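# Stand bottles on ledges matching their cap colours

## Task

Put every bottle upright on the wall ledge whose coloured label strip is the same colour as that bottle's cap, with the bottle's entire base resting on that ledge.

## Robot and tools

ROBOT. Two seven-joint OpenArm arms, left_arm and right_arm, each ending in a two-finger parallel gripper. left_arm sits on the +y side; these names do not correspond to image sides. The gripper fingers point along the gripper's own +z axis and close along its y axis. The reported end_effector_position is the pinch point, midway between the finger pads when they are shut, just under 1 cm behind the tips. As the fingers shut, the tips advance about 17 mm along +z, mostly while the pads are still more than 70 mm apart. Because each arm has seven joints, a big wrist rotation can swing the elbow unexpectedly.

FRAME. All positions and orientations use one scene frame: origin on the plane z = 0, directly beneath the midpoint between the two arm bases, which are 0.70 m above it. +x points forward (the direction both arms face), +z points up. Reported hand positions and orientations may be a few centimetres off, worse at long reach.

ROW FORMAT. Every command row is 16 plain numbers covering both arms, even when only one moves: left_arm x, y, z, qw, qx, qy, qz, opening, then right_arm in the same order. x, y, z are an absolute goal position in metres; the quaternion is an absolute goal orientation, w first; both are in the scene frame. Opening runs from -1 (closed) to +1 (fully open, 0.145 m); shutting fully takes at least about 0.5 s. A 0 in the opening slot is a real command, so to leave a gripper unchanged resend its current command (shown under Tool commands, or the last value you sent). To hold an arm still, resend its last reported pose and its wanted opening in every call. To keep an orientation steady, repeat the same quaternion rather than copying a drifted reading.

execute_actions(actions, cameras). actions is a list of actions; each action is a table of up to 15 rows, one row per 1/30 s control step. A table with fewer rows repeats its final row until 15 steps (0.5 s) have passed. Every target must lie within 0.6 m of that gripper's present position along each of its own axes; otherwise the action is rejected for both arms, and if the first action fails this against the last reported state, or any action is malformed, the whole call is rejected. An empty actions list simply reports the state and images. cameras selects images: omitted, null or ["all"] gives all; [] gives none; an unknown name invalidates the call.

move(target, speed, blend, opening_speed, blocking, cameras). target is one 16-number row or a list of up to 15 such rows (absolute poses, no 0.6 m limit). Each gripper travels in a straight line from its Hand target, turning the short way. speed is top path speed in m/s, 0.002 to 1.1 (default 0.25); rotation is capped at twice that in rad/s; give one value or one per target. blend, in metres, rounds corners at intermediate targets (default 0). opening_speed, at least 0.2 per second on the -1..+1 scale, ramps the fingers. The first target's openings are applied at the start; later targets' openings are applied once everything has come to rest there. Paths ignore obstacles and the other arm, and are cut off after 10 s. The gripper lags and can overshoot its path and speed, especially with a nearly straight arm. blocking=false returns after about 0.5 s while motion continues; a new move takes over from the old one. The result ends with a move: line: done (at rest within 3 mm and 2 degrees), off_target, moving, held, or fault, plus limits such as paced (pose clipped) or held (steps withheld). done does not prove contact or a grasp.

wait(seconds): 0 to 10 s, arms keep their last command; returns early if a running move ends. stop(): brakes the running move; fast moves need room to stop. zoom_image(camera, region): camera is cam_high or cam_low, region [x0, y0, x1, y1] in pixels from the top-left, at most 504 by 504, from that camera's latest image. read_manual(section): only "licences". finished_scene(scene): ends the current scene irreversibly; scene is its number, 1 or 2; call it only once the bottles stand correctly without the robot.

RESULTS. Each result gives per-arm end_effector_position, end_effector_quat_wxyz, Hand target (where the arm is actually being driven, possibly short of your command, so send the remainder next), joint positions (last value is finger opening in metres), joint velocities ("within noise" means at rest), joint torques (offset, noisy; values 3 and 4 wrap at ±28 N m), grip_measured (opening on the command scale), and images from cam_high and cam_low, each 896x504, with calibration given. Orientation commands are clipped to within 32 degrees of the measured orientation each step. execute_actions results also list some mid-action positions.

GRIPPING. To hold a bottle, keep commanding an opening clearly below grip_measured; the gap sets squeeze force (about 10 N per pad, objects up to about 11 cm). Closing fast squeezes harder and can spring the fingers open.

AVOID. Dropping bottles, releasing them while moving, knocking anything out of the work area, fast or hard contact, and arm-to-arm collisions: the clearance check does not stop grippers, housings or wrist cameras meeting each other, and gripping the other arm's fingers counts as a press. Holding loads, stretched poses or pushing at unreachable goals heats motors: MOTOR HOT appears at 85 °C, and at 100 °C an OVER-TEMPERATURE FAULT stops that arm for 30 to 60 s or more. Loose objects may occasionally be nudged by outside disturbances. Time passes while thinking, and any running move continues meanwhile.

Each tool is called after "Call:" as name([rows], argument=value, ...), one row to a line, values as JSON.

## Session

Call:
execute_actions(actions=[])

Call:
zoom_image(camera="cam_high", region=[420, 200, 680, 420])

Call:
zoom_image(camera="cam_low", region=[330, 130, 620, 400])

Scene clock: 0.00 s.
left_arm: end_effector_position=(+0.2239, +0.1828, +0.6144) grip_measured=+1.00 end_effector_quat_wxyz=(-0.319, +0.395, -0.515, +0.691) | right_arm: end_effector_position=(+0.4009, -0.1655, +0.3728) grip_measured=+1.00 end_effector_quat_wxyz=(+0.260, +0.265, +0.837, +0.401)
Joint positions: left_arm=[-1.106 0.942 0.535 2.339 -0.48 -0.199 -0.367 0.145] | right_arm=[0.583 0.619 -0.841 0.925 -1.182 -0.496 -0.047 0.145]
Joint velocities: within noise
Joint torques (N m): no reading
Motor temperatures (°C): left_arm=[21 21 22 20 21 23 21] | right_arm=[20 22 22 19 20 19 21]
Hand target: left_arm +0.2239, +0.1828, +0.6144; -0.319, +0.395, -0.515, +0.691 | right_arm +0.4009, -0.1655, +0.3728; +0.260, +0.265, +0.837, +0.401
Tool commands: left_gripper/opening=+1.0 right_gripper/opening=+1.0

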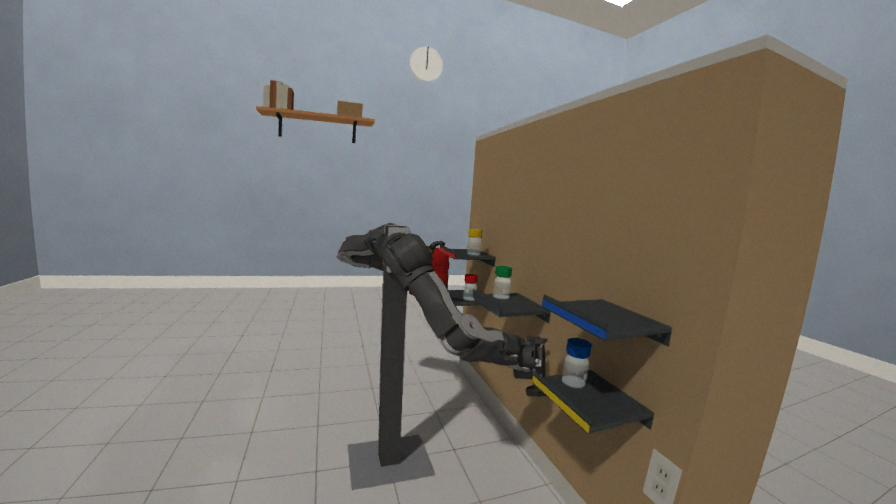

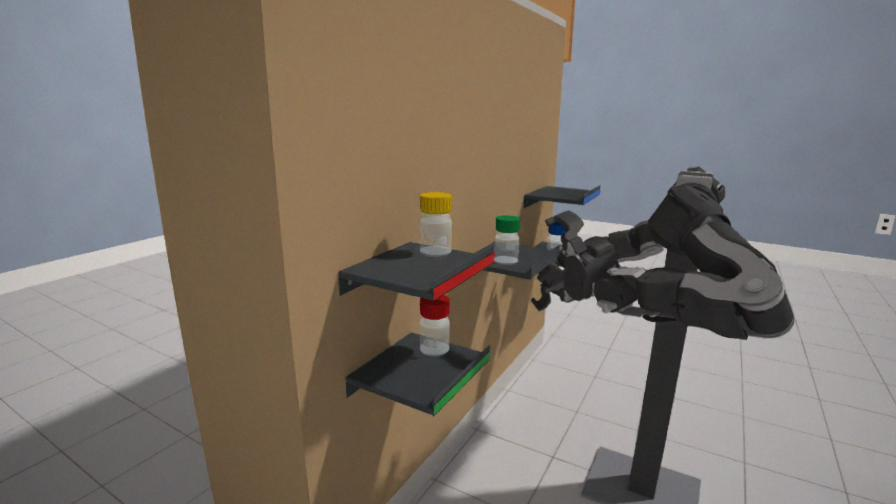

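Scaled by 1.938 from the camera's 896x504 image, which has a finer 1280x720 frame.

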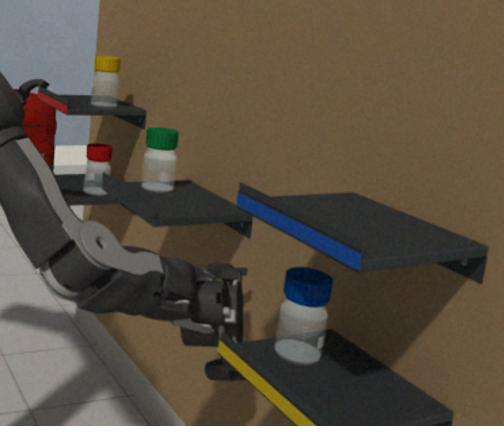

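Scaled by 1.738 from the camera's 896x504 image, which has a finer 1280x720 frame.

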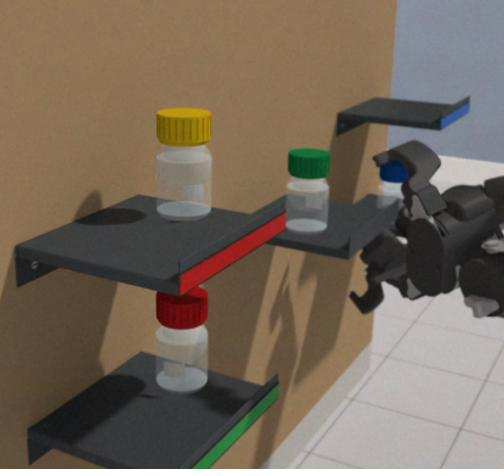

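Call:
move([
  [0.26,0.25,0.711,-0.153,0.69,0.153,0.69,0.25,0.28,-0.27,0.40,0.153,0.69,-0.153,0.69,0.25],
  [0.27,0.257,0.711,-0.153,0.69,0.153,0.69,0.25,0.277,-0.298,0.51,0.153,0.69,-0.153,0.69,0.25],
  [0.385,0.311,0.711,-0.153,0.69,0.153,0.69,0.25,0.39,-0.35,0.51,0.153,0.69,-0.153,0.69,0.25],
], speed=0.25)

Call:
zoom_image(camera="cam_low", region=[390, 170, 610, 300])

Call:
zoom_image(camera="cam_high", region=[430, 200, 650, 430])

Scene clock: 37.73 s.
left_arm: end_effector_position=(+0.2704, +0.2588, +0.7125) grip_measured=+0.25 end_effector_quat_wxyz=(-0.243, +0.559, +0.222, +0.761) | right_arm: end_effector_position=(+0.2912, -0.3062, +0.5118) grip_measured=+0.25 end_effector_quat_wxyz=(+0.156, +0.688, -0.154, +0.692)
Joint positions: left_arm=[0.184 0.163 -0.026 2.431 0.054 0.78 -0.738 0.094] | right_arm=[-0.35 0.315 0.198 1.925 0.358 0.043 -0.374 0.094]
Joint velocities: within noise
Joint torques (N m): left_arm=[4.42 0.91 -0.17 3.06 -0.1 -0.49 0.11] | right_arm=[1.81 2.76 0.69 3.69 -0.03 -0.3 0.1]
Motor temperatures (°C): left_arm=[21 21 22 22 21 23 21] | right_arm=[22 23 22 19 20 19 21]
Hand target: left_arm +0.2705, +0.2587, +0.7124; -0.243, +0.559, +0.222, +0.761 | right_arm +0.2918, -0.3048, +0.5100; +0.153, +0.690, -0.153, +0.690
Off the commanded pose: left_arm 0.126 m, 22 deg | right_arm 0.108 m, 1 deg.
move: held (left_arm; a check stopped the path), off_target (right_arm; braked when a check withheld steps of left_arm); path passed 2 of 3 targets; limits=held
pose unreachable (left arm): on one or more control steps of this call, first in action 0 (counted from 0), this arm could not follow its commanded pose, so it was not sent that pose on those steps. It may still have moved: this result reports where it is.
cause: moving toward the commanded pose would bring two parts of the arm too close to each other (joints 4 (elbow) and 5 (forearm roll) lie between them).

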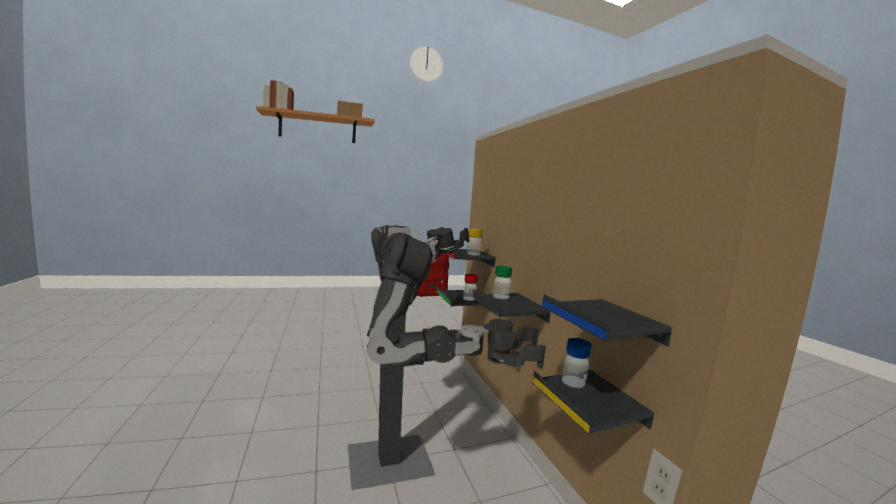

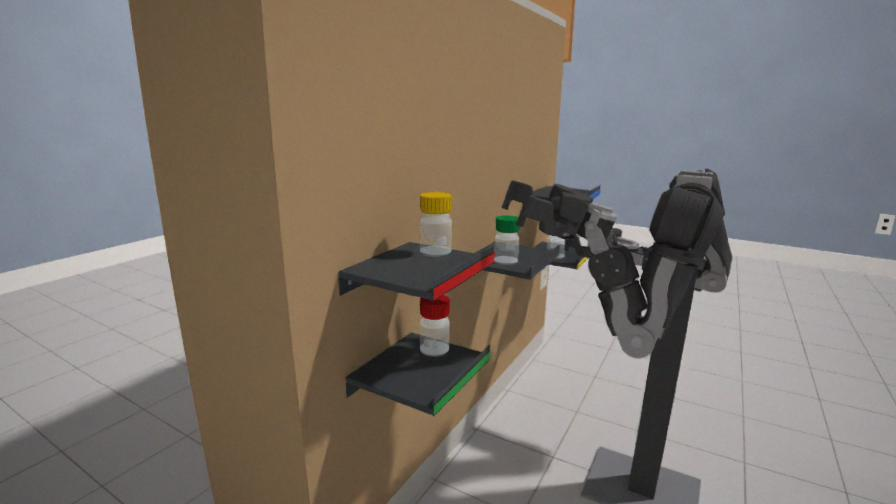

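Scaled by 2.291 from the camera's 896x504 image, which has a finer 1280x720 frame.

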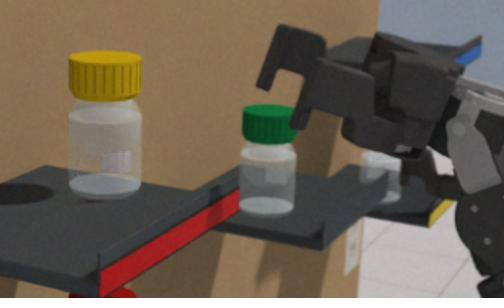

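Scaled by 2.191 from the camera's 896x504 image, which has a finer 1280x720 frame.

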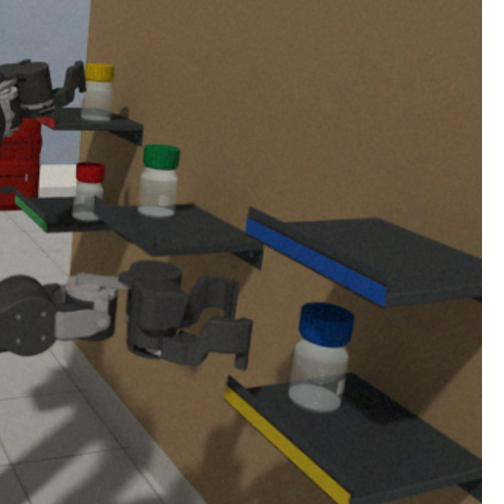

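Call:
move([
  [0.31,0.265,0.725,-0.153,0.69,0.153,0.69,0.25,0.32,-0.318,0.51,0.153,0.69,-0.153,0.69,0.25],
  [0.385,0.311,0.711,-0.153,0.69,0.153,0.69,0.25,0.39,-0.35,0.51,0.153,0.69,-0.153,0.69,0.25],
], speed=0.2)

Call:
zoom_image(camera="cam_low", region=[390, 170, 610, 300])

Call:
zoom_image(camera="cam_high", region=[430, 200, 650, 430])

Scene clock: 48.43 s.
left_arm: end_effector_position=(+0.3842, +0.3128, +0.7111) grip_measured=+0.25 end_effector_quat_wxyz=(-0.156, +0.690, +0.156, +0.689) | right_arm: end_effector_position=(+0.3897, -0.3516, +0.5118) grip_measured=+0.25 end_effector_quat_wxyz=(+0.155, +0.689, -0.155, +0.691)
Joint positions: left_arm=[0.645 0.92 -0.247 1.901 1.175 0.596 -0.948 0.094] | right_arm=[0.148 0.429 0.12 1.421 0.402 0.057 -0.272 0.094]
Joint velocities: within noise
Joint torques (N m): left_arm=[7.29 3.76 1.94 2.33 -0.27 -0.5 0.3] | right_arm=[4.15 3.92 0.98 3.56 -0.05 -0.53 0.19]
Motor temperatures (°C): left_arm=[21 21 22 21 21 23 21] | right_arm=[21 23 22 20 20 19 21]
Hand target: left_arm +0.3850, +0.3110, +0.7111; -0.153, +0.690, +0.153, +0.690 | right_arm +0.3900, -0.3499, +0.5099; +0.153, +0.690, -0.153, +0.690
Off the commanded pose: left_arm 0.002 m, 0 deg | right_arm 0.002 m, 0 deg.
move: done

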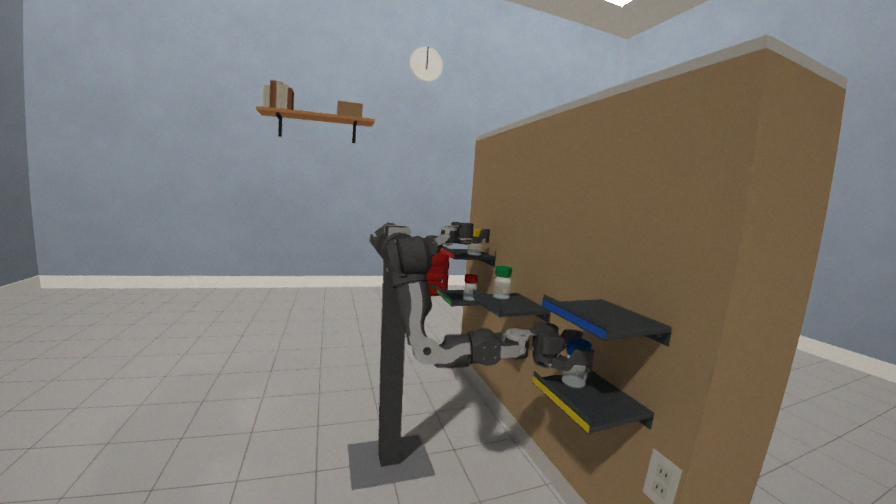

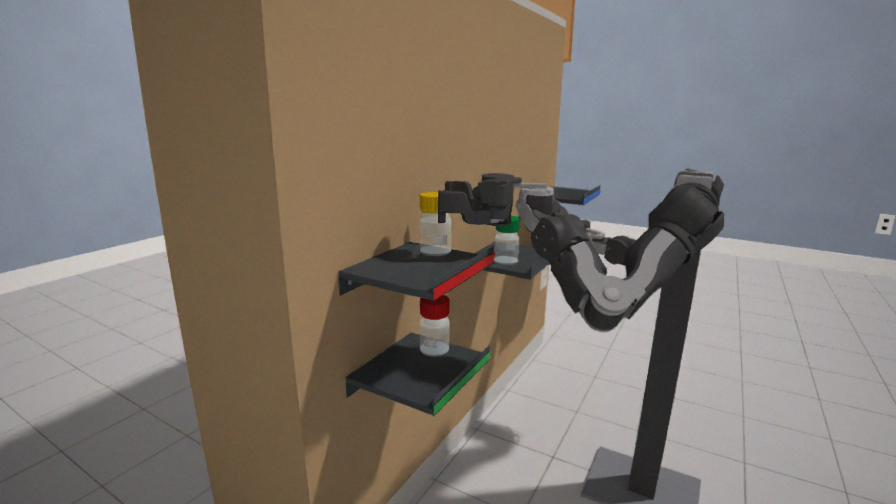

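Scaled by 2.291 from the camera's 896x504 image, which has a finer 1280x720 frame.

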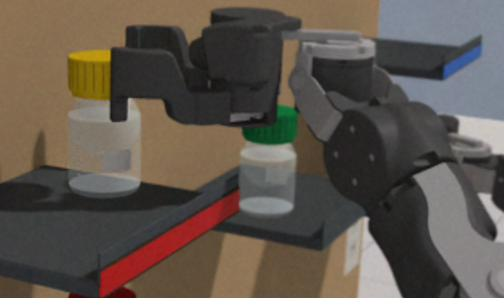

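Scaled by 2.191 from the camera's 896x504 image, which has a finer 1280x720 frame.

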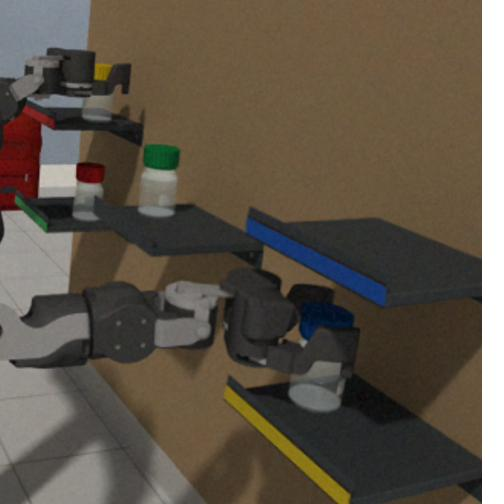

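Call:
move([
  [0.403,0.3215,0.711,-0.153,0.69,0.153,0.69,0.25,0.388,-0.349,0.51,0.153,0.69,-0.153,0.69,0.25],
  [0.403,0.3215,0.711,-0.153,0.69,0.153,0.69,-0.6,0.388,-0.349,0.51,0.153,0.69,-0.153,0.69,-0.6],
], speed=0.1, opening_speed=1.2)

Call:
zoom_image(camera="cam_low", region=[390, 170, 610, 300])

Call:
zoom_image(camera="cam_high", region=[430, 200, 650, 430])

Scene clock: 73.20 s.
left_arm: end_effector_position=(+0.4018, +0.3232, +0.7129) grip_measured=-0.29 end_effector_quat_wxyz=(-0.156, +0.688, +0.155, +0.691) | right_arm: end_effector_position=(+0.3880, -0.3506, +0.5102) grip_measured=-0.38 end_effector_quat_wxyz=(+0.155, +0.690, -0.154, +0.690)
Joint positions: left_arm=[0.718 0.913 -0.3 1.785 1.132 0.568 -0.863 0.054] | right_arm=[0.139 0.428 0.12 1.427 0.402 0.057 -0.274 0.047]
Joint velocities: within noise
Joint torques (N m): left_arm=[7.58 3.07 1.91 1.98 -0.19 -0.49 0.2] | right_arm=[4.07 3.81 1.33 4.56 -0.03 -0.5 0.07]
Motor temperatures (°C): left_arm=[24 21 23 21 21 24 21] | right_arm=[22 23 22 20 20 20 21]
Hand target: left_arm +0.4030, +0.3216, +0.7110; -0.153, +0.690, +0.153, +0.690 | right_arm +0.3880, -0.3490, +0.5100; +0.153, +0.690, -0.153, +0.690
Off the commanded pose: left_arm 0.003 m, 1 deg | right_arm 0.002 m, 0 deg.
move: done

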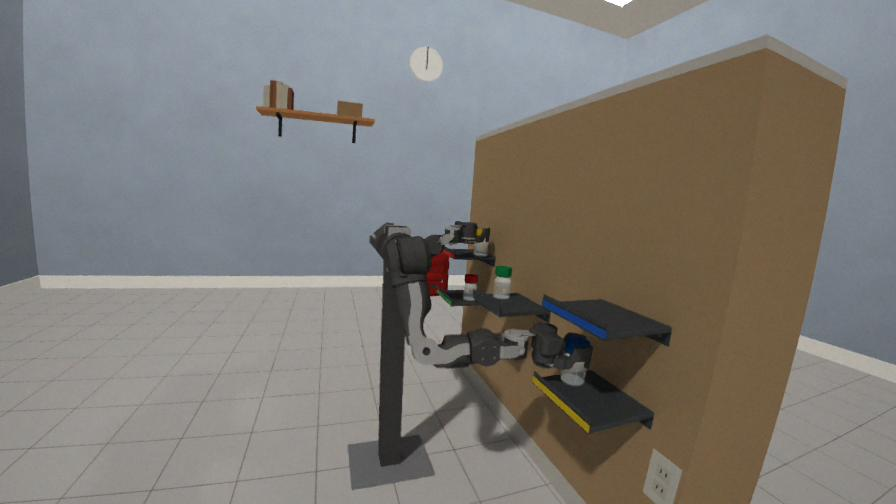

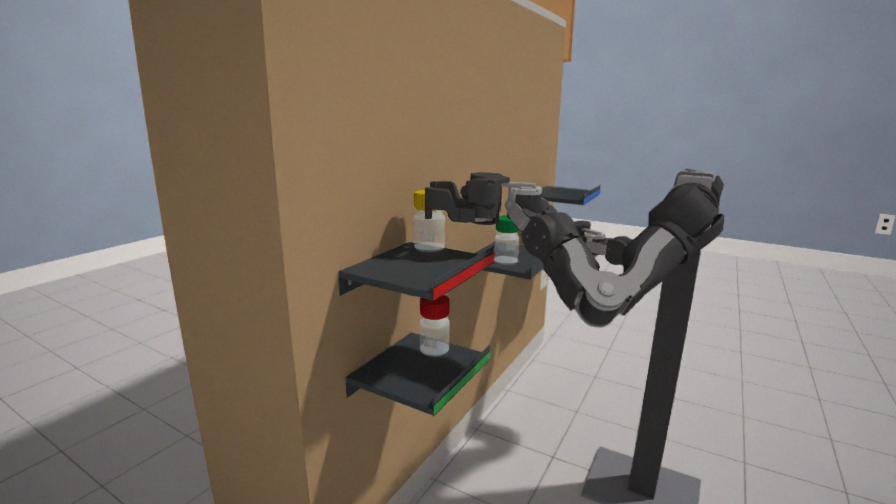

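Scaled by 2.291 from the camera's 896x504 image, which has a finer 1280x720 frame.

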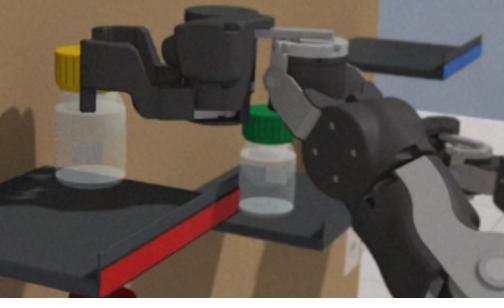

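Scaled by 2.191 from the camera's 896x504 image, which has a finer 1280x720 frame.

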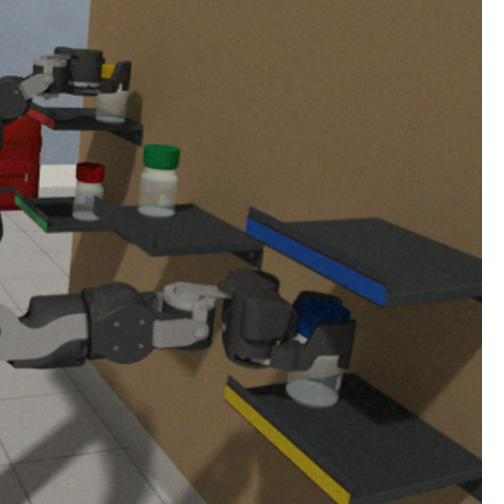

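Call:
move([
  [0.402,0.322,0.711,-0.153,0.69,0.153,0.69,-0.7,0.388,-0.349,0.51,0.153,0.69,-0.153,0.69,0.1],
  [0.402,0.322,0.765,-0.153,0.69,0.153,0.69,-0.7,0.376,-0.343,0.51,0.153,0.69,-0.153,0.69,0.1],
  [0.36,0.302,0.78,-0.153,0.69,0.153,0.69,-0.7,0.376,-0.343,0.51,0.153,0.69,-0.153,0.69,-0.6],
], speed=[0.1,0.1,0.15], opening_speed=1.5)

Call:
zoom_image(camera="cam_low", region=[390, 140, 610, 300])

Call:
zoom_image(camera="cam_high", region=[530, 300, 650, 430])

Scene clock: 86.47 s.
left_arm: end_effector_position=(+0.3606, +0.3011, +0.7797) grip_measured=-0.29 end_effector_quat_wxyz=(-0.149, +0.691, +0.152, +0.690) | right_arm: end_effector_position=(+0.3767, -0.3421, +0.5101) grip_measured=-0.25 end_effector_quat_wxyz=(+0.152, +0.690, -0.151, +0.691)
Joint positions: left_arm=[0.965 0.985 -0.315 1.968 1.513 0.782 -1.179 0.054] | right_arm=[0.074 0.42 0.126 1.503 0.404 0.061 -0.288 0.057]
Joint velocities: within noise
Joint torques (N m): left_arm=[7.21 3.13 1.78 1.13 -0.34 -0.27 -0.05] | right_arm=[3.84 3.84 2.26 4.46 -0.03 -0.35 -0.13]
Motor temperatures (°C): left_arm=[24 21 23 21 21 24 21] | right_arm=[22 23 22 21 20 20 21]
Hand target: left_arm +0.3600, +0.3020, +0.7800; -0.153, +0.690, +0.153, +0.690 | right_arm +0.3760, -0.3430, +0.5100; +0.153, +0.690, -0.153, +0.690
Off the commanded pose: left_arm 0.001 m, 0 deg | right_arm 0.001 m, 0 deg.
joint sent to its limit (left arm) — joint 6 (wrist pitch), upper limit. The joint targets still meet the commanded pose.
move: done

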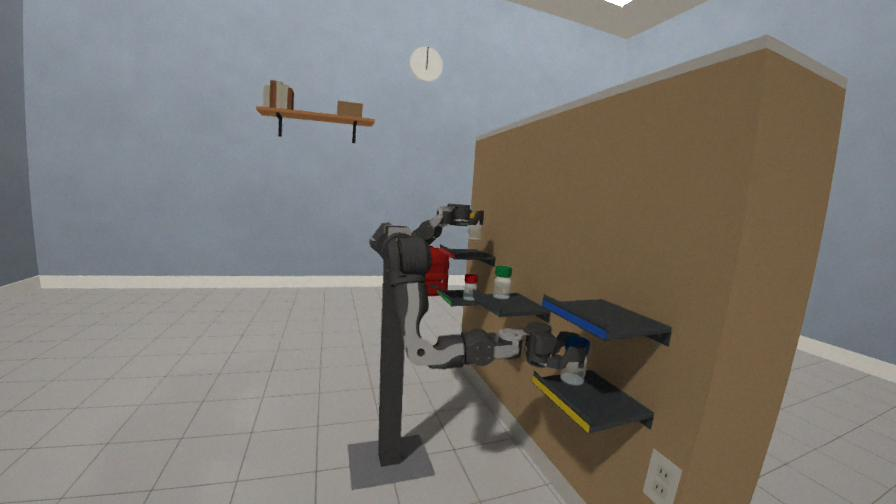

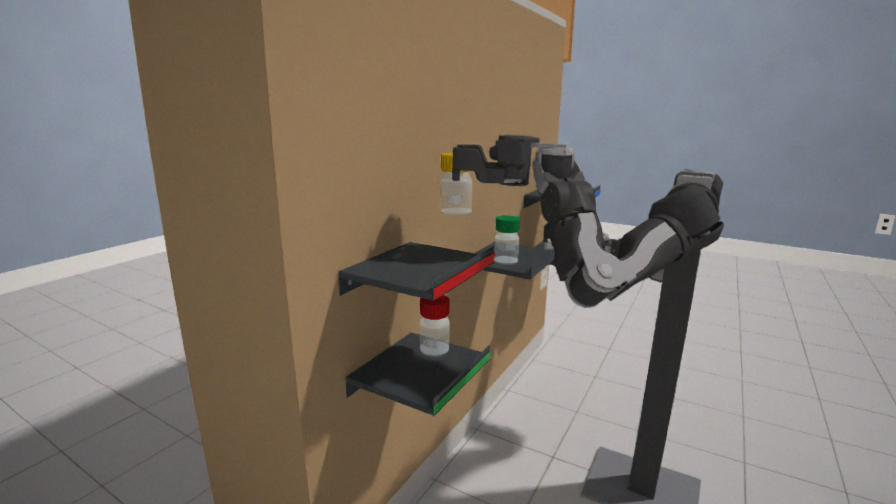

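Scaled by 2.291 from the camera's 896x504 image, which has a finer 1280x720 frame.

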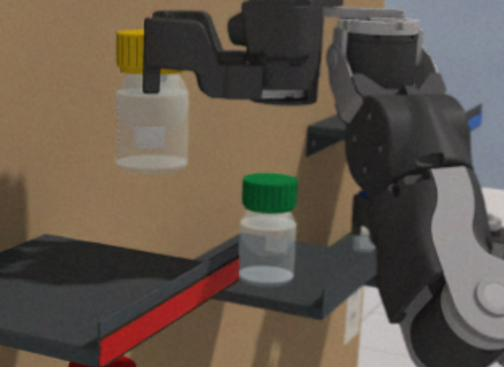

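Scaled by 3.877 from the camera's 896x504 image, which has a finer 1280x720 frame.

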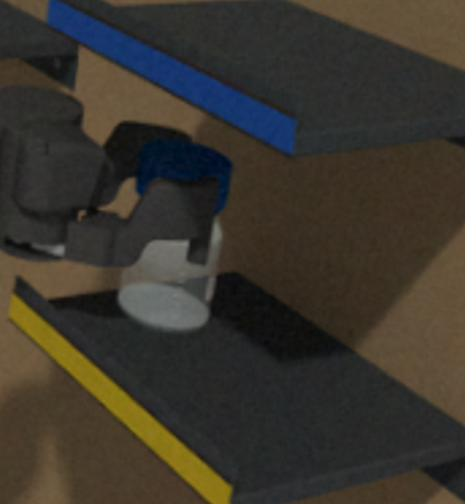

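Call:
move([
  [0.33,0.15,0.76,-0.061,0.7044,0.061,0.7044,-0.7,0.376,-0.343,0.51,0.153,0.69,-0.153,0.69,0.1],
  [0.35,-0.03,0.74,0,0.7071,0,0.7071,-0.7,0.383,-0.346,0.51,0.153,0.69,-0.153,0.69,0.1],
  [0.371,-0.075,0.72,0,0.7071,0,0.7071,-0.7,0.383,-0.346,0.51,0.153,0.69,-0.153,0.69,-0.6],
], speed=[0.25,0.25,0.2], opening_speed=1.2)

Call:
zoom_image(camera="cam_low", region=[440, 150, 640, 300])

Call:
zoom_image(camera="cam_high", region=[450, 210, 650, 430])

Scene clock: 112.83 s.
left_arm: end_effector_position=(+0.3708, -0.0760, +0.7189) grip_measured=-0.29 end_effector_quat_wxyz=(+0.004, +0.710, -0.002, +0.704) | right_arm: end_effector_position=(+0.3824, -0.3468, +0.5111) grip_measured=-0.30 end_effector_quat_wxyz=(+0.154, +0.689, -0.155, +0.691)
Joint positions: left_arm=[1.218 -0.164 -1.121 1.565 1.183 0.472 -1.547 0.054] | right_arm=[0.108 0.421 0.125 1.467 0.402 0.061 -0.284 0.053]
Joint velocities: within noise
Joint torques (N m): left_arm=[9.56 -1.41 1.81 1.68 -0.53 -0.18 -0.05] | right_arm=[4.55 4.31 1.03 3.51 -0.07 -0.47 0.11]
Motor temperatures (°C): left_arm=[25 21 23 21 22 23 21] | right_arm=[22 23 22 21 20 20 21]
Hand target: left_arm +0.3710, -0.0750, +0.7200; +0.000, +0.707, +0.000, +0.707 | right_arm +0.3830, -0.3460, +0.5101; +0.153, +0.690, -0.153, +0.690
Off the commanded pose: left_arm 0.002 m, 1 deg | right_arm 0.001 m, 0 deg.
joint read past its limit (left arm) — joint 2 (shoulder roll), lower limit.
joint sent to its limit (left arm) — joint 2 (shoulder roll), lower limit. The joint targets still meet the commanded pose.
move: done

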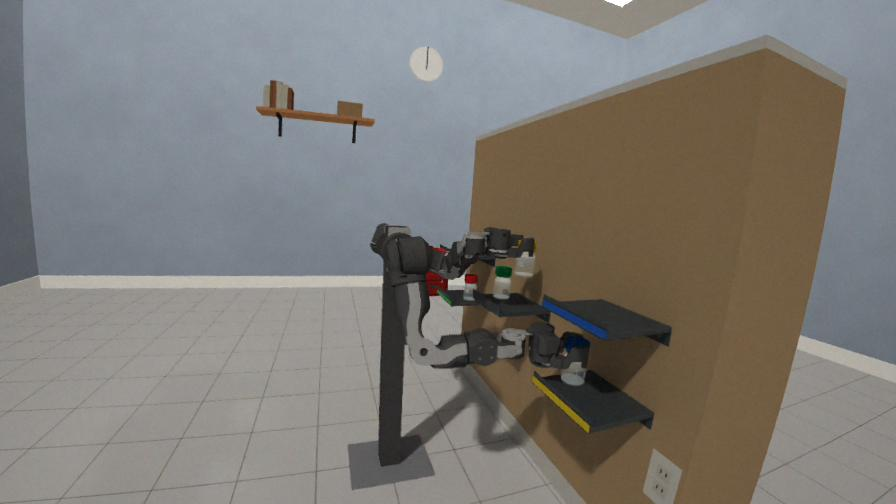

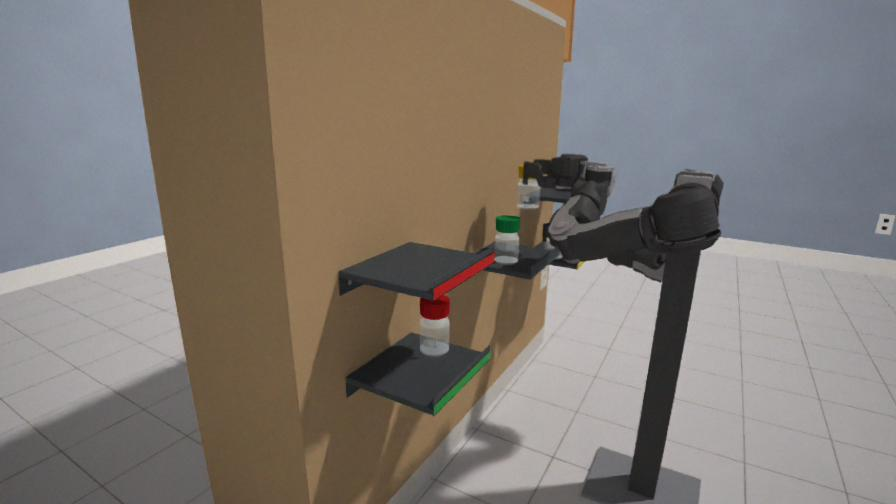

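Scaled by 2.520 from the camera's 896x504 image, which has a finer 1280x720 frame.

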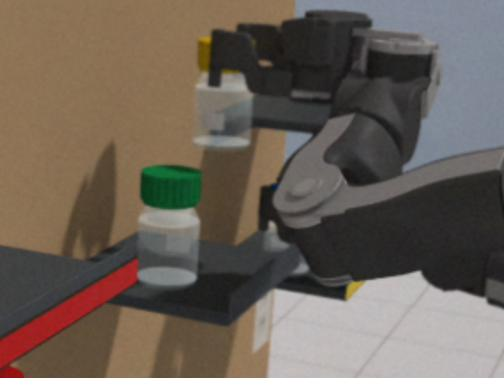

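Scaled by 2.291 from the camera's 896x504 image, which has a finer 1280x720 frame.

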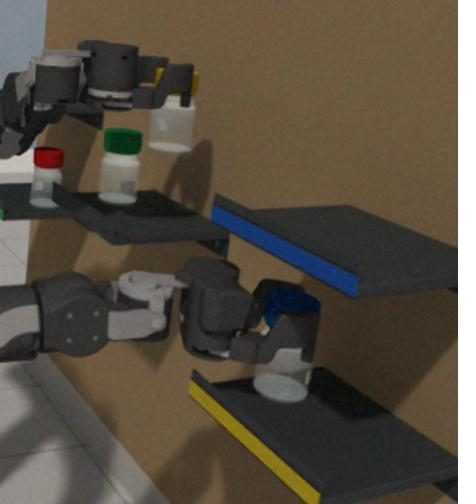

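Call:
move([
  [0.371,-0.052,0.70,0,0.7071,0,0.7071,-0.7,0.383,-0.347,0.544,0.153,0.69,-0.153,0.69,-0.7],
  [0.371,-0.052,0.625,0,0.7071,0,0.7071,-0.7,0.255,-0.287,0.544,0.153,0.69,-0.153,0.69,-0.7],
  [0.371,-0.052,0.611,0,0.7071,0,0.7071,-0.7,0.252,-0.29,0.59,0.153,0.69,-0.153,0.69,-0.7],
  [0.371,-0.052,0.611,0,0.7071,0,0.7071,-0.05,0.252,-0.29,0.6,0.153,0.69,-0.153,0.69,-0.7],
], speed=[0.1,0.15,0.06,0.1], opening_speed=0.8)

Call:
zoom_image(camera="cam_low", region=[440, 150, 640, 300])

Call:
zoom_image(camera="cam_high", region=[450, 210, 650, 430])

Scene clock: 141.60 s.
left_arm: end_effector_position=(+0.3705, -0.0523, +0.6139) grip_measured=-0.05 end_effector_quat_wxyz=(+0.001, +0.706, +0.002, +0.708) | right_arm: end_effector_position=(+0.2523, -0.2887, +0.5990) grip_measured=-0.37 end_effector_quat_wxyz=(+0.151, +0.693, -0.151, +0.689)
Joint positions: left_arm=[1.026 0.032 -1.403 1.6 1.022 0.137 -1.482 0.072] | right_arm=[-0.446 0.292 0.367 2.405 0.458 0.452 -0.411 0.048]
Joint velocities: within noise
Joint torques (N m): left_arm=[7.53 -1.25 1.91 2.02 -0.45 -0.2 0.22] | right_arm=[1.23 1.99 1.76 3.69 -0.16 -0.51 -0.08]
Motor temperatures (°C): left_arm=[27 21 23 21 22 23 21] | right_arm=[22 23 22 21 20 20 21]
Hand target: left_arm +0.3709, -0.0521, +0.6110; +0.000, +0.707, +0.000, +0.707 | right_arm +0.2520, -0.2900, +0.6000; +0.153, +0.690, -0.153, +0.690
Off the commanded pose: left_arm 0.003 m, 0 deg | right_arm 0.002 m, 0 deg.
move: done

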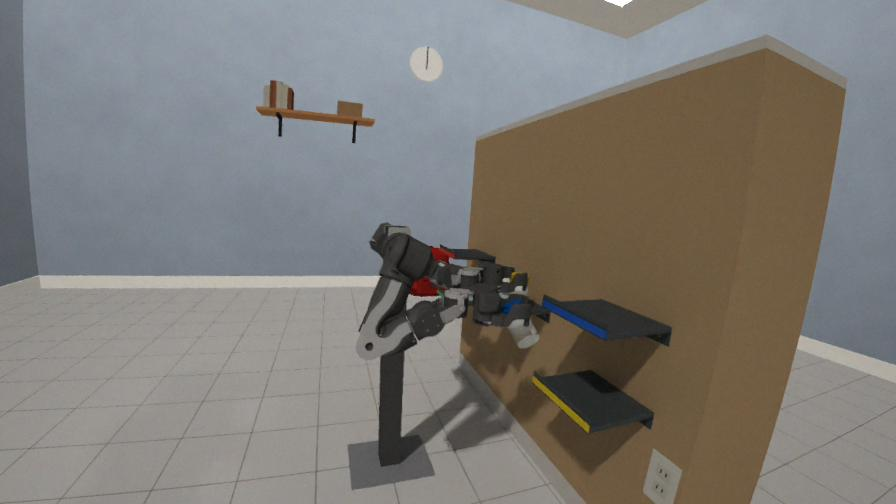

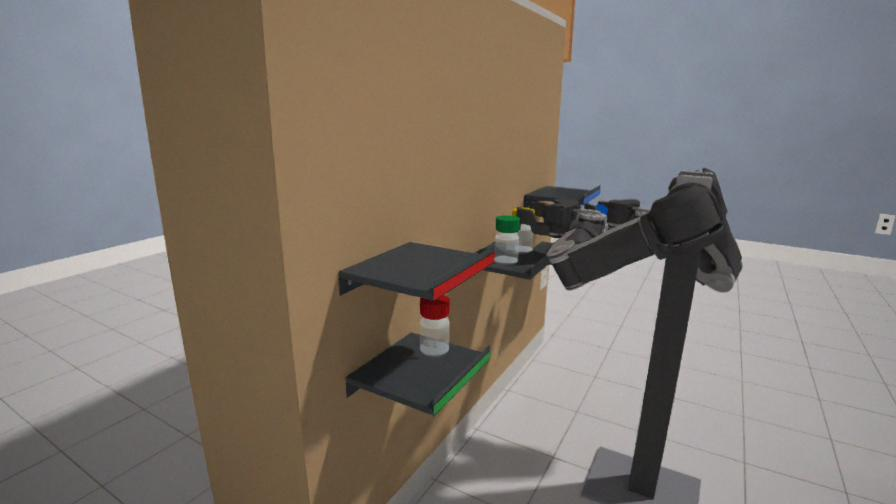

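Scaled by 2.520 from the camera's 896x504 image, which has a finer 1280x720 frame.

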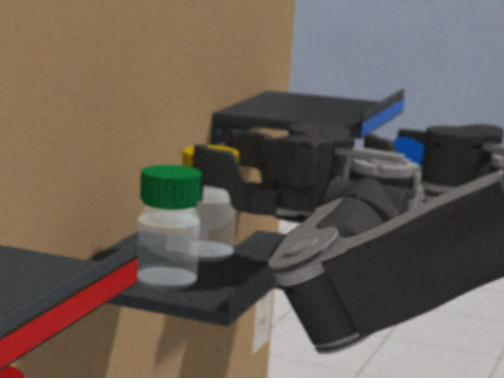

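Scaled by 2.291 from the camera's 896x504 image, which has a finer 1280x720 frame.

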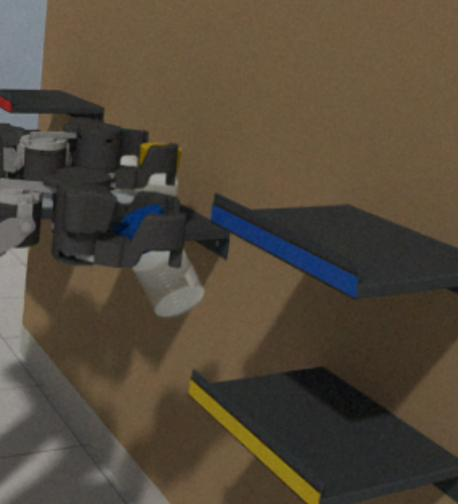

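Call:
move([
  [0.27,-0.045,0.622,0,0.7071,0,0.7071,-0.05,0.252,-0.3,0.74,0.153,0.69,-0.153,0.69,-0.8],
  [0.28,0.15,0.60,0,0.7071,0,0.7071,0.2,0.28,-0.32,0.86,0.1115,0.8368,-0.1855,0.5028,-0.8],
  [0.285,0.269,0.512,-0.153,0.69,0.153,0.69,0.2,0.33,-0.345,0.86,0.1115,0.8368,-0.1855,0.5028,-0.8],
], speed=[0.2,0.25,0.25])

Call:
zoom_image(camera="cam_low", region=[400, 120, 640, 400])

Call:
zoom_image(camera="cam_high", region=[430, 190, 650, 360])

Scene clock: 183.27 s.
left_arm: end_effector_position=(+0.2853, +0.2680, +0.5132) grip_measured=+0.20 end_effector_quat_wxyz=(-0.152, +0.690, +0.149, +0.692) | right_arm: end_effector_position=(+0.3302, -0.3451, +0.8600) grip_measured=-0.58 end_effector_quat_wxyz=(+0.163, +0.670, -0.056, +0.722)
Joint positions: left_arm=[0.065 1.104 -0.88 2.01 0.733 -0.402 -1.284 0.09] | right_arm=[1.533 1.398 -0.744 1.807 1.559 0.785 -0.643 0.031]
Joint velocities: within noise
Joint torques (N m): left_arm=[3.42 3.55 2.06 2.85 -0.31 -0.32 -0.04] | right_arm=[4.29 0.7 2.62 -0.21 -0.18 -0.29 0.02]
Motor temperatures (°C): left_arm=[25 21 23 21 22 23 21] | right_arm=[21 23 22 21 20 20 21]
Hand target: left_arm +0.2849, +0.2690, +0.5119; -0.153, +0.690, +0.153, +0.690 | right_arm +0.3302, -0.3452, +0.8597; +0.163, +0.671, -0.055, +0.721
Off the commanded pose: left_arm 0.002 m, 1 deg | right_arm 0.000 m, 35 deg; orientation clipped.
joint sent to its limit (right arm) — joint 5 (forearm roll), upper limit; joint 6 (wrist pitch), upper limit. The joint targets are off in orientation, not in position.
move: off_target (right_arm); limits=paced

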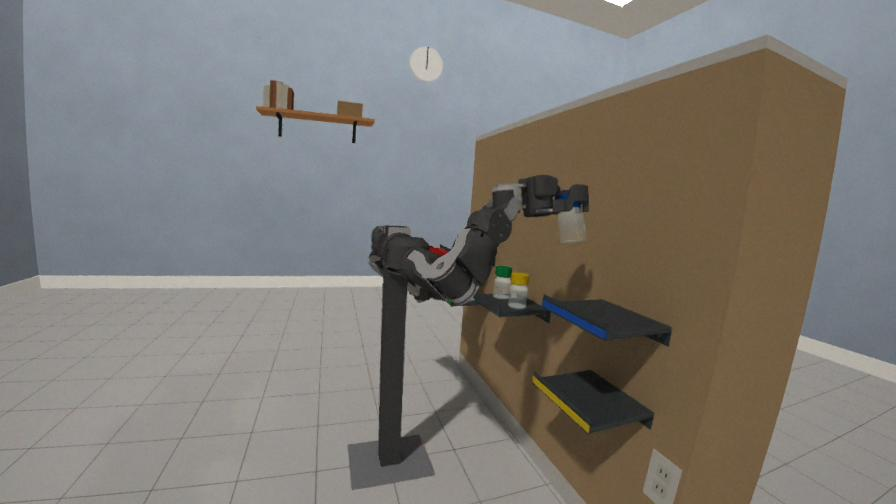

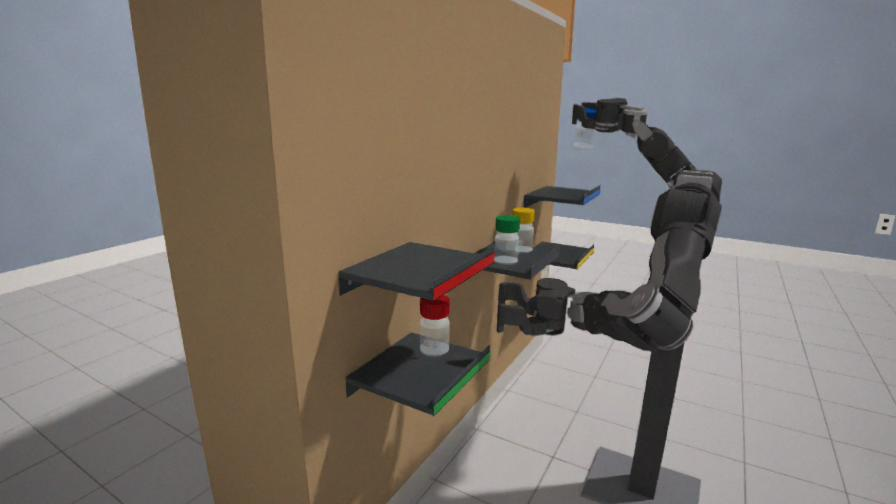

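Scaled by 1.800 from the camera's 896x504 image, which has a finer 1280x720 frame.

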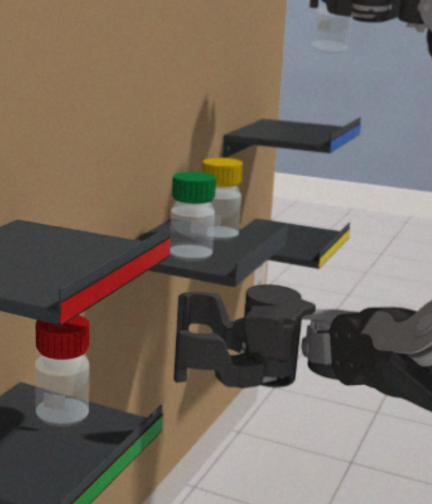

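Scaled by 2.291 from the camera's 896x504 image, which has a finer 1280x720 frame.

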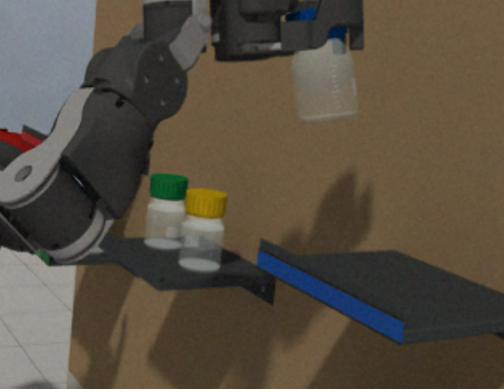

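Call:
move([
  [0.34,0.294,0.512,-0.153,0.69,0.153,0.69,0.2,0.39,-0.372,0.85,0.163,0.671,-0.055,0.721,-0.8],
  [0.395,0.32,0.512,-0.153,0.69,0.153,0.69,0.2,0.39,-0.372,0.75,0.163,0.671,-0.055,0.721,-0.8],
], speed=[0.2,0.15])

Call:
zoom_image(camera="cam_low", region=[390, 120, 640, 370])

Call:
zoom_image(camera="cam_high", region=[430, 190, 680, 360])

Scene clock: 204.70 s.
left_arm: end_effector_position=(+0.3947, +0.3222, +0.5154) grip_measured=+0.20 end_effector_quat_wxyz=(-0.156, +0.686, +0.156, +0.693) | right_arm: end_effector_position=(+0.3911, -0.3710, +0.7449) grip_measured=-0.58 end_effector_quat_wxyz=(+0.160, +0.679, -0.053, +0.715)
Joint positions: left_arm=[0.467 0.943 -0.872 1.474 1.015 -0.327 -0.847 0.09] | right_arm=[1.069 1.407 -0.831 1.673 1.35 0.256 -0.491 0.031]
Joint velocities: within noise
Joint torques (N m): left_arm=[6.63 3.65 1.96 2.18 -0.16 -0.35 0.32] | right_arm=[5.1 3.71 5.56 0.77 -0.35 -0.72 -0.27]
Motor temperatures (°C): left_arm=[24 22 23 21 22 23 21] | right_arm=[22 23 22 20 20 20 21]
Hand target: left_arm +0.3949, +0.3199, +0.5119; -0.153, +0.690, +0.153, +0.690 | right_arm +0.3900, -0.3720, +0.7499; +0.163, +0.671, -0.055, +0.721
Off the commanded pose: left_arm 0.004 m, 1 deg | right_arm 0.005 m, 1 deg.
move: off_target (left_arm, right_arm)

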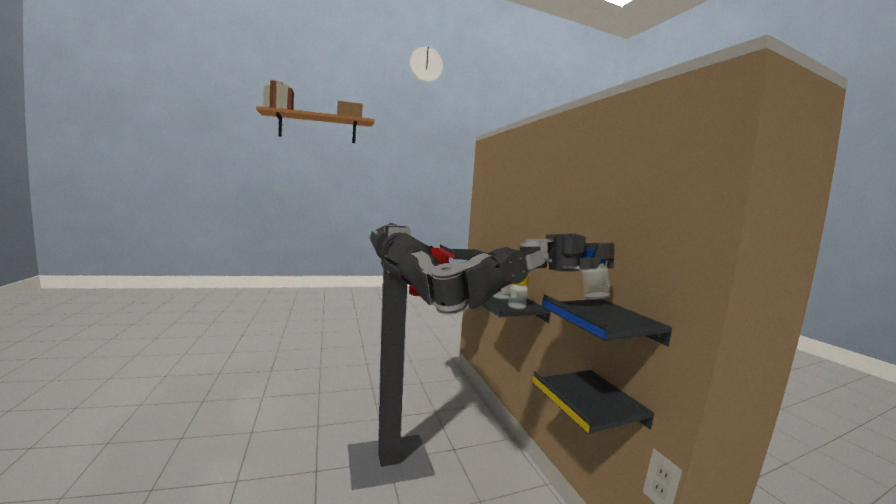

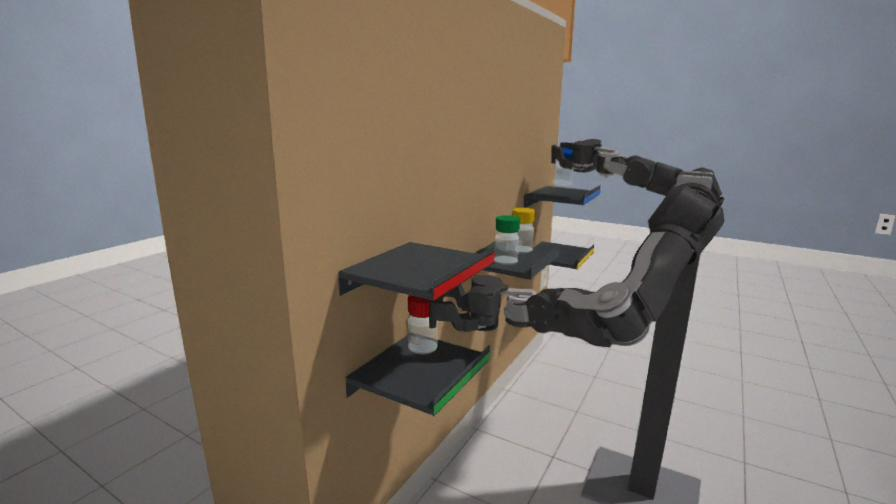

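Scaled by 2.016 from the camera's 896x504 image, which has a finer 1280x720 frame.

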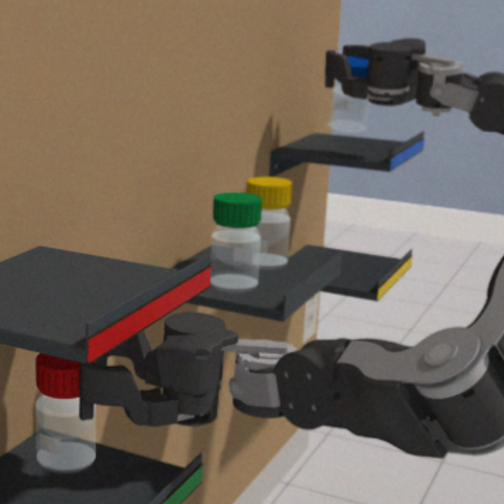

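Scaled by 2.016 from the camera's 896x504 image, which has a finer 1280x720 frame.

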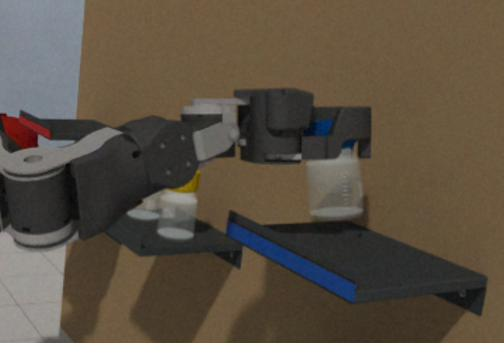

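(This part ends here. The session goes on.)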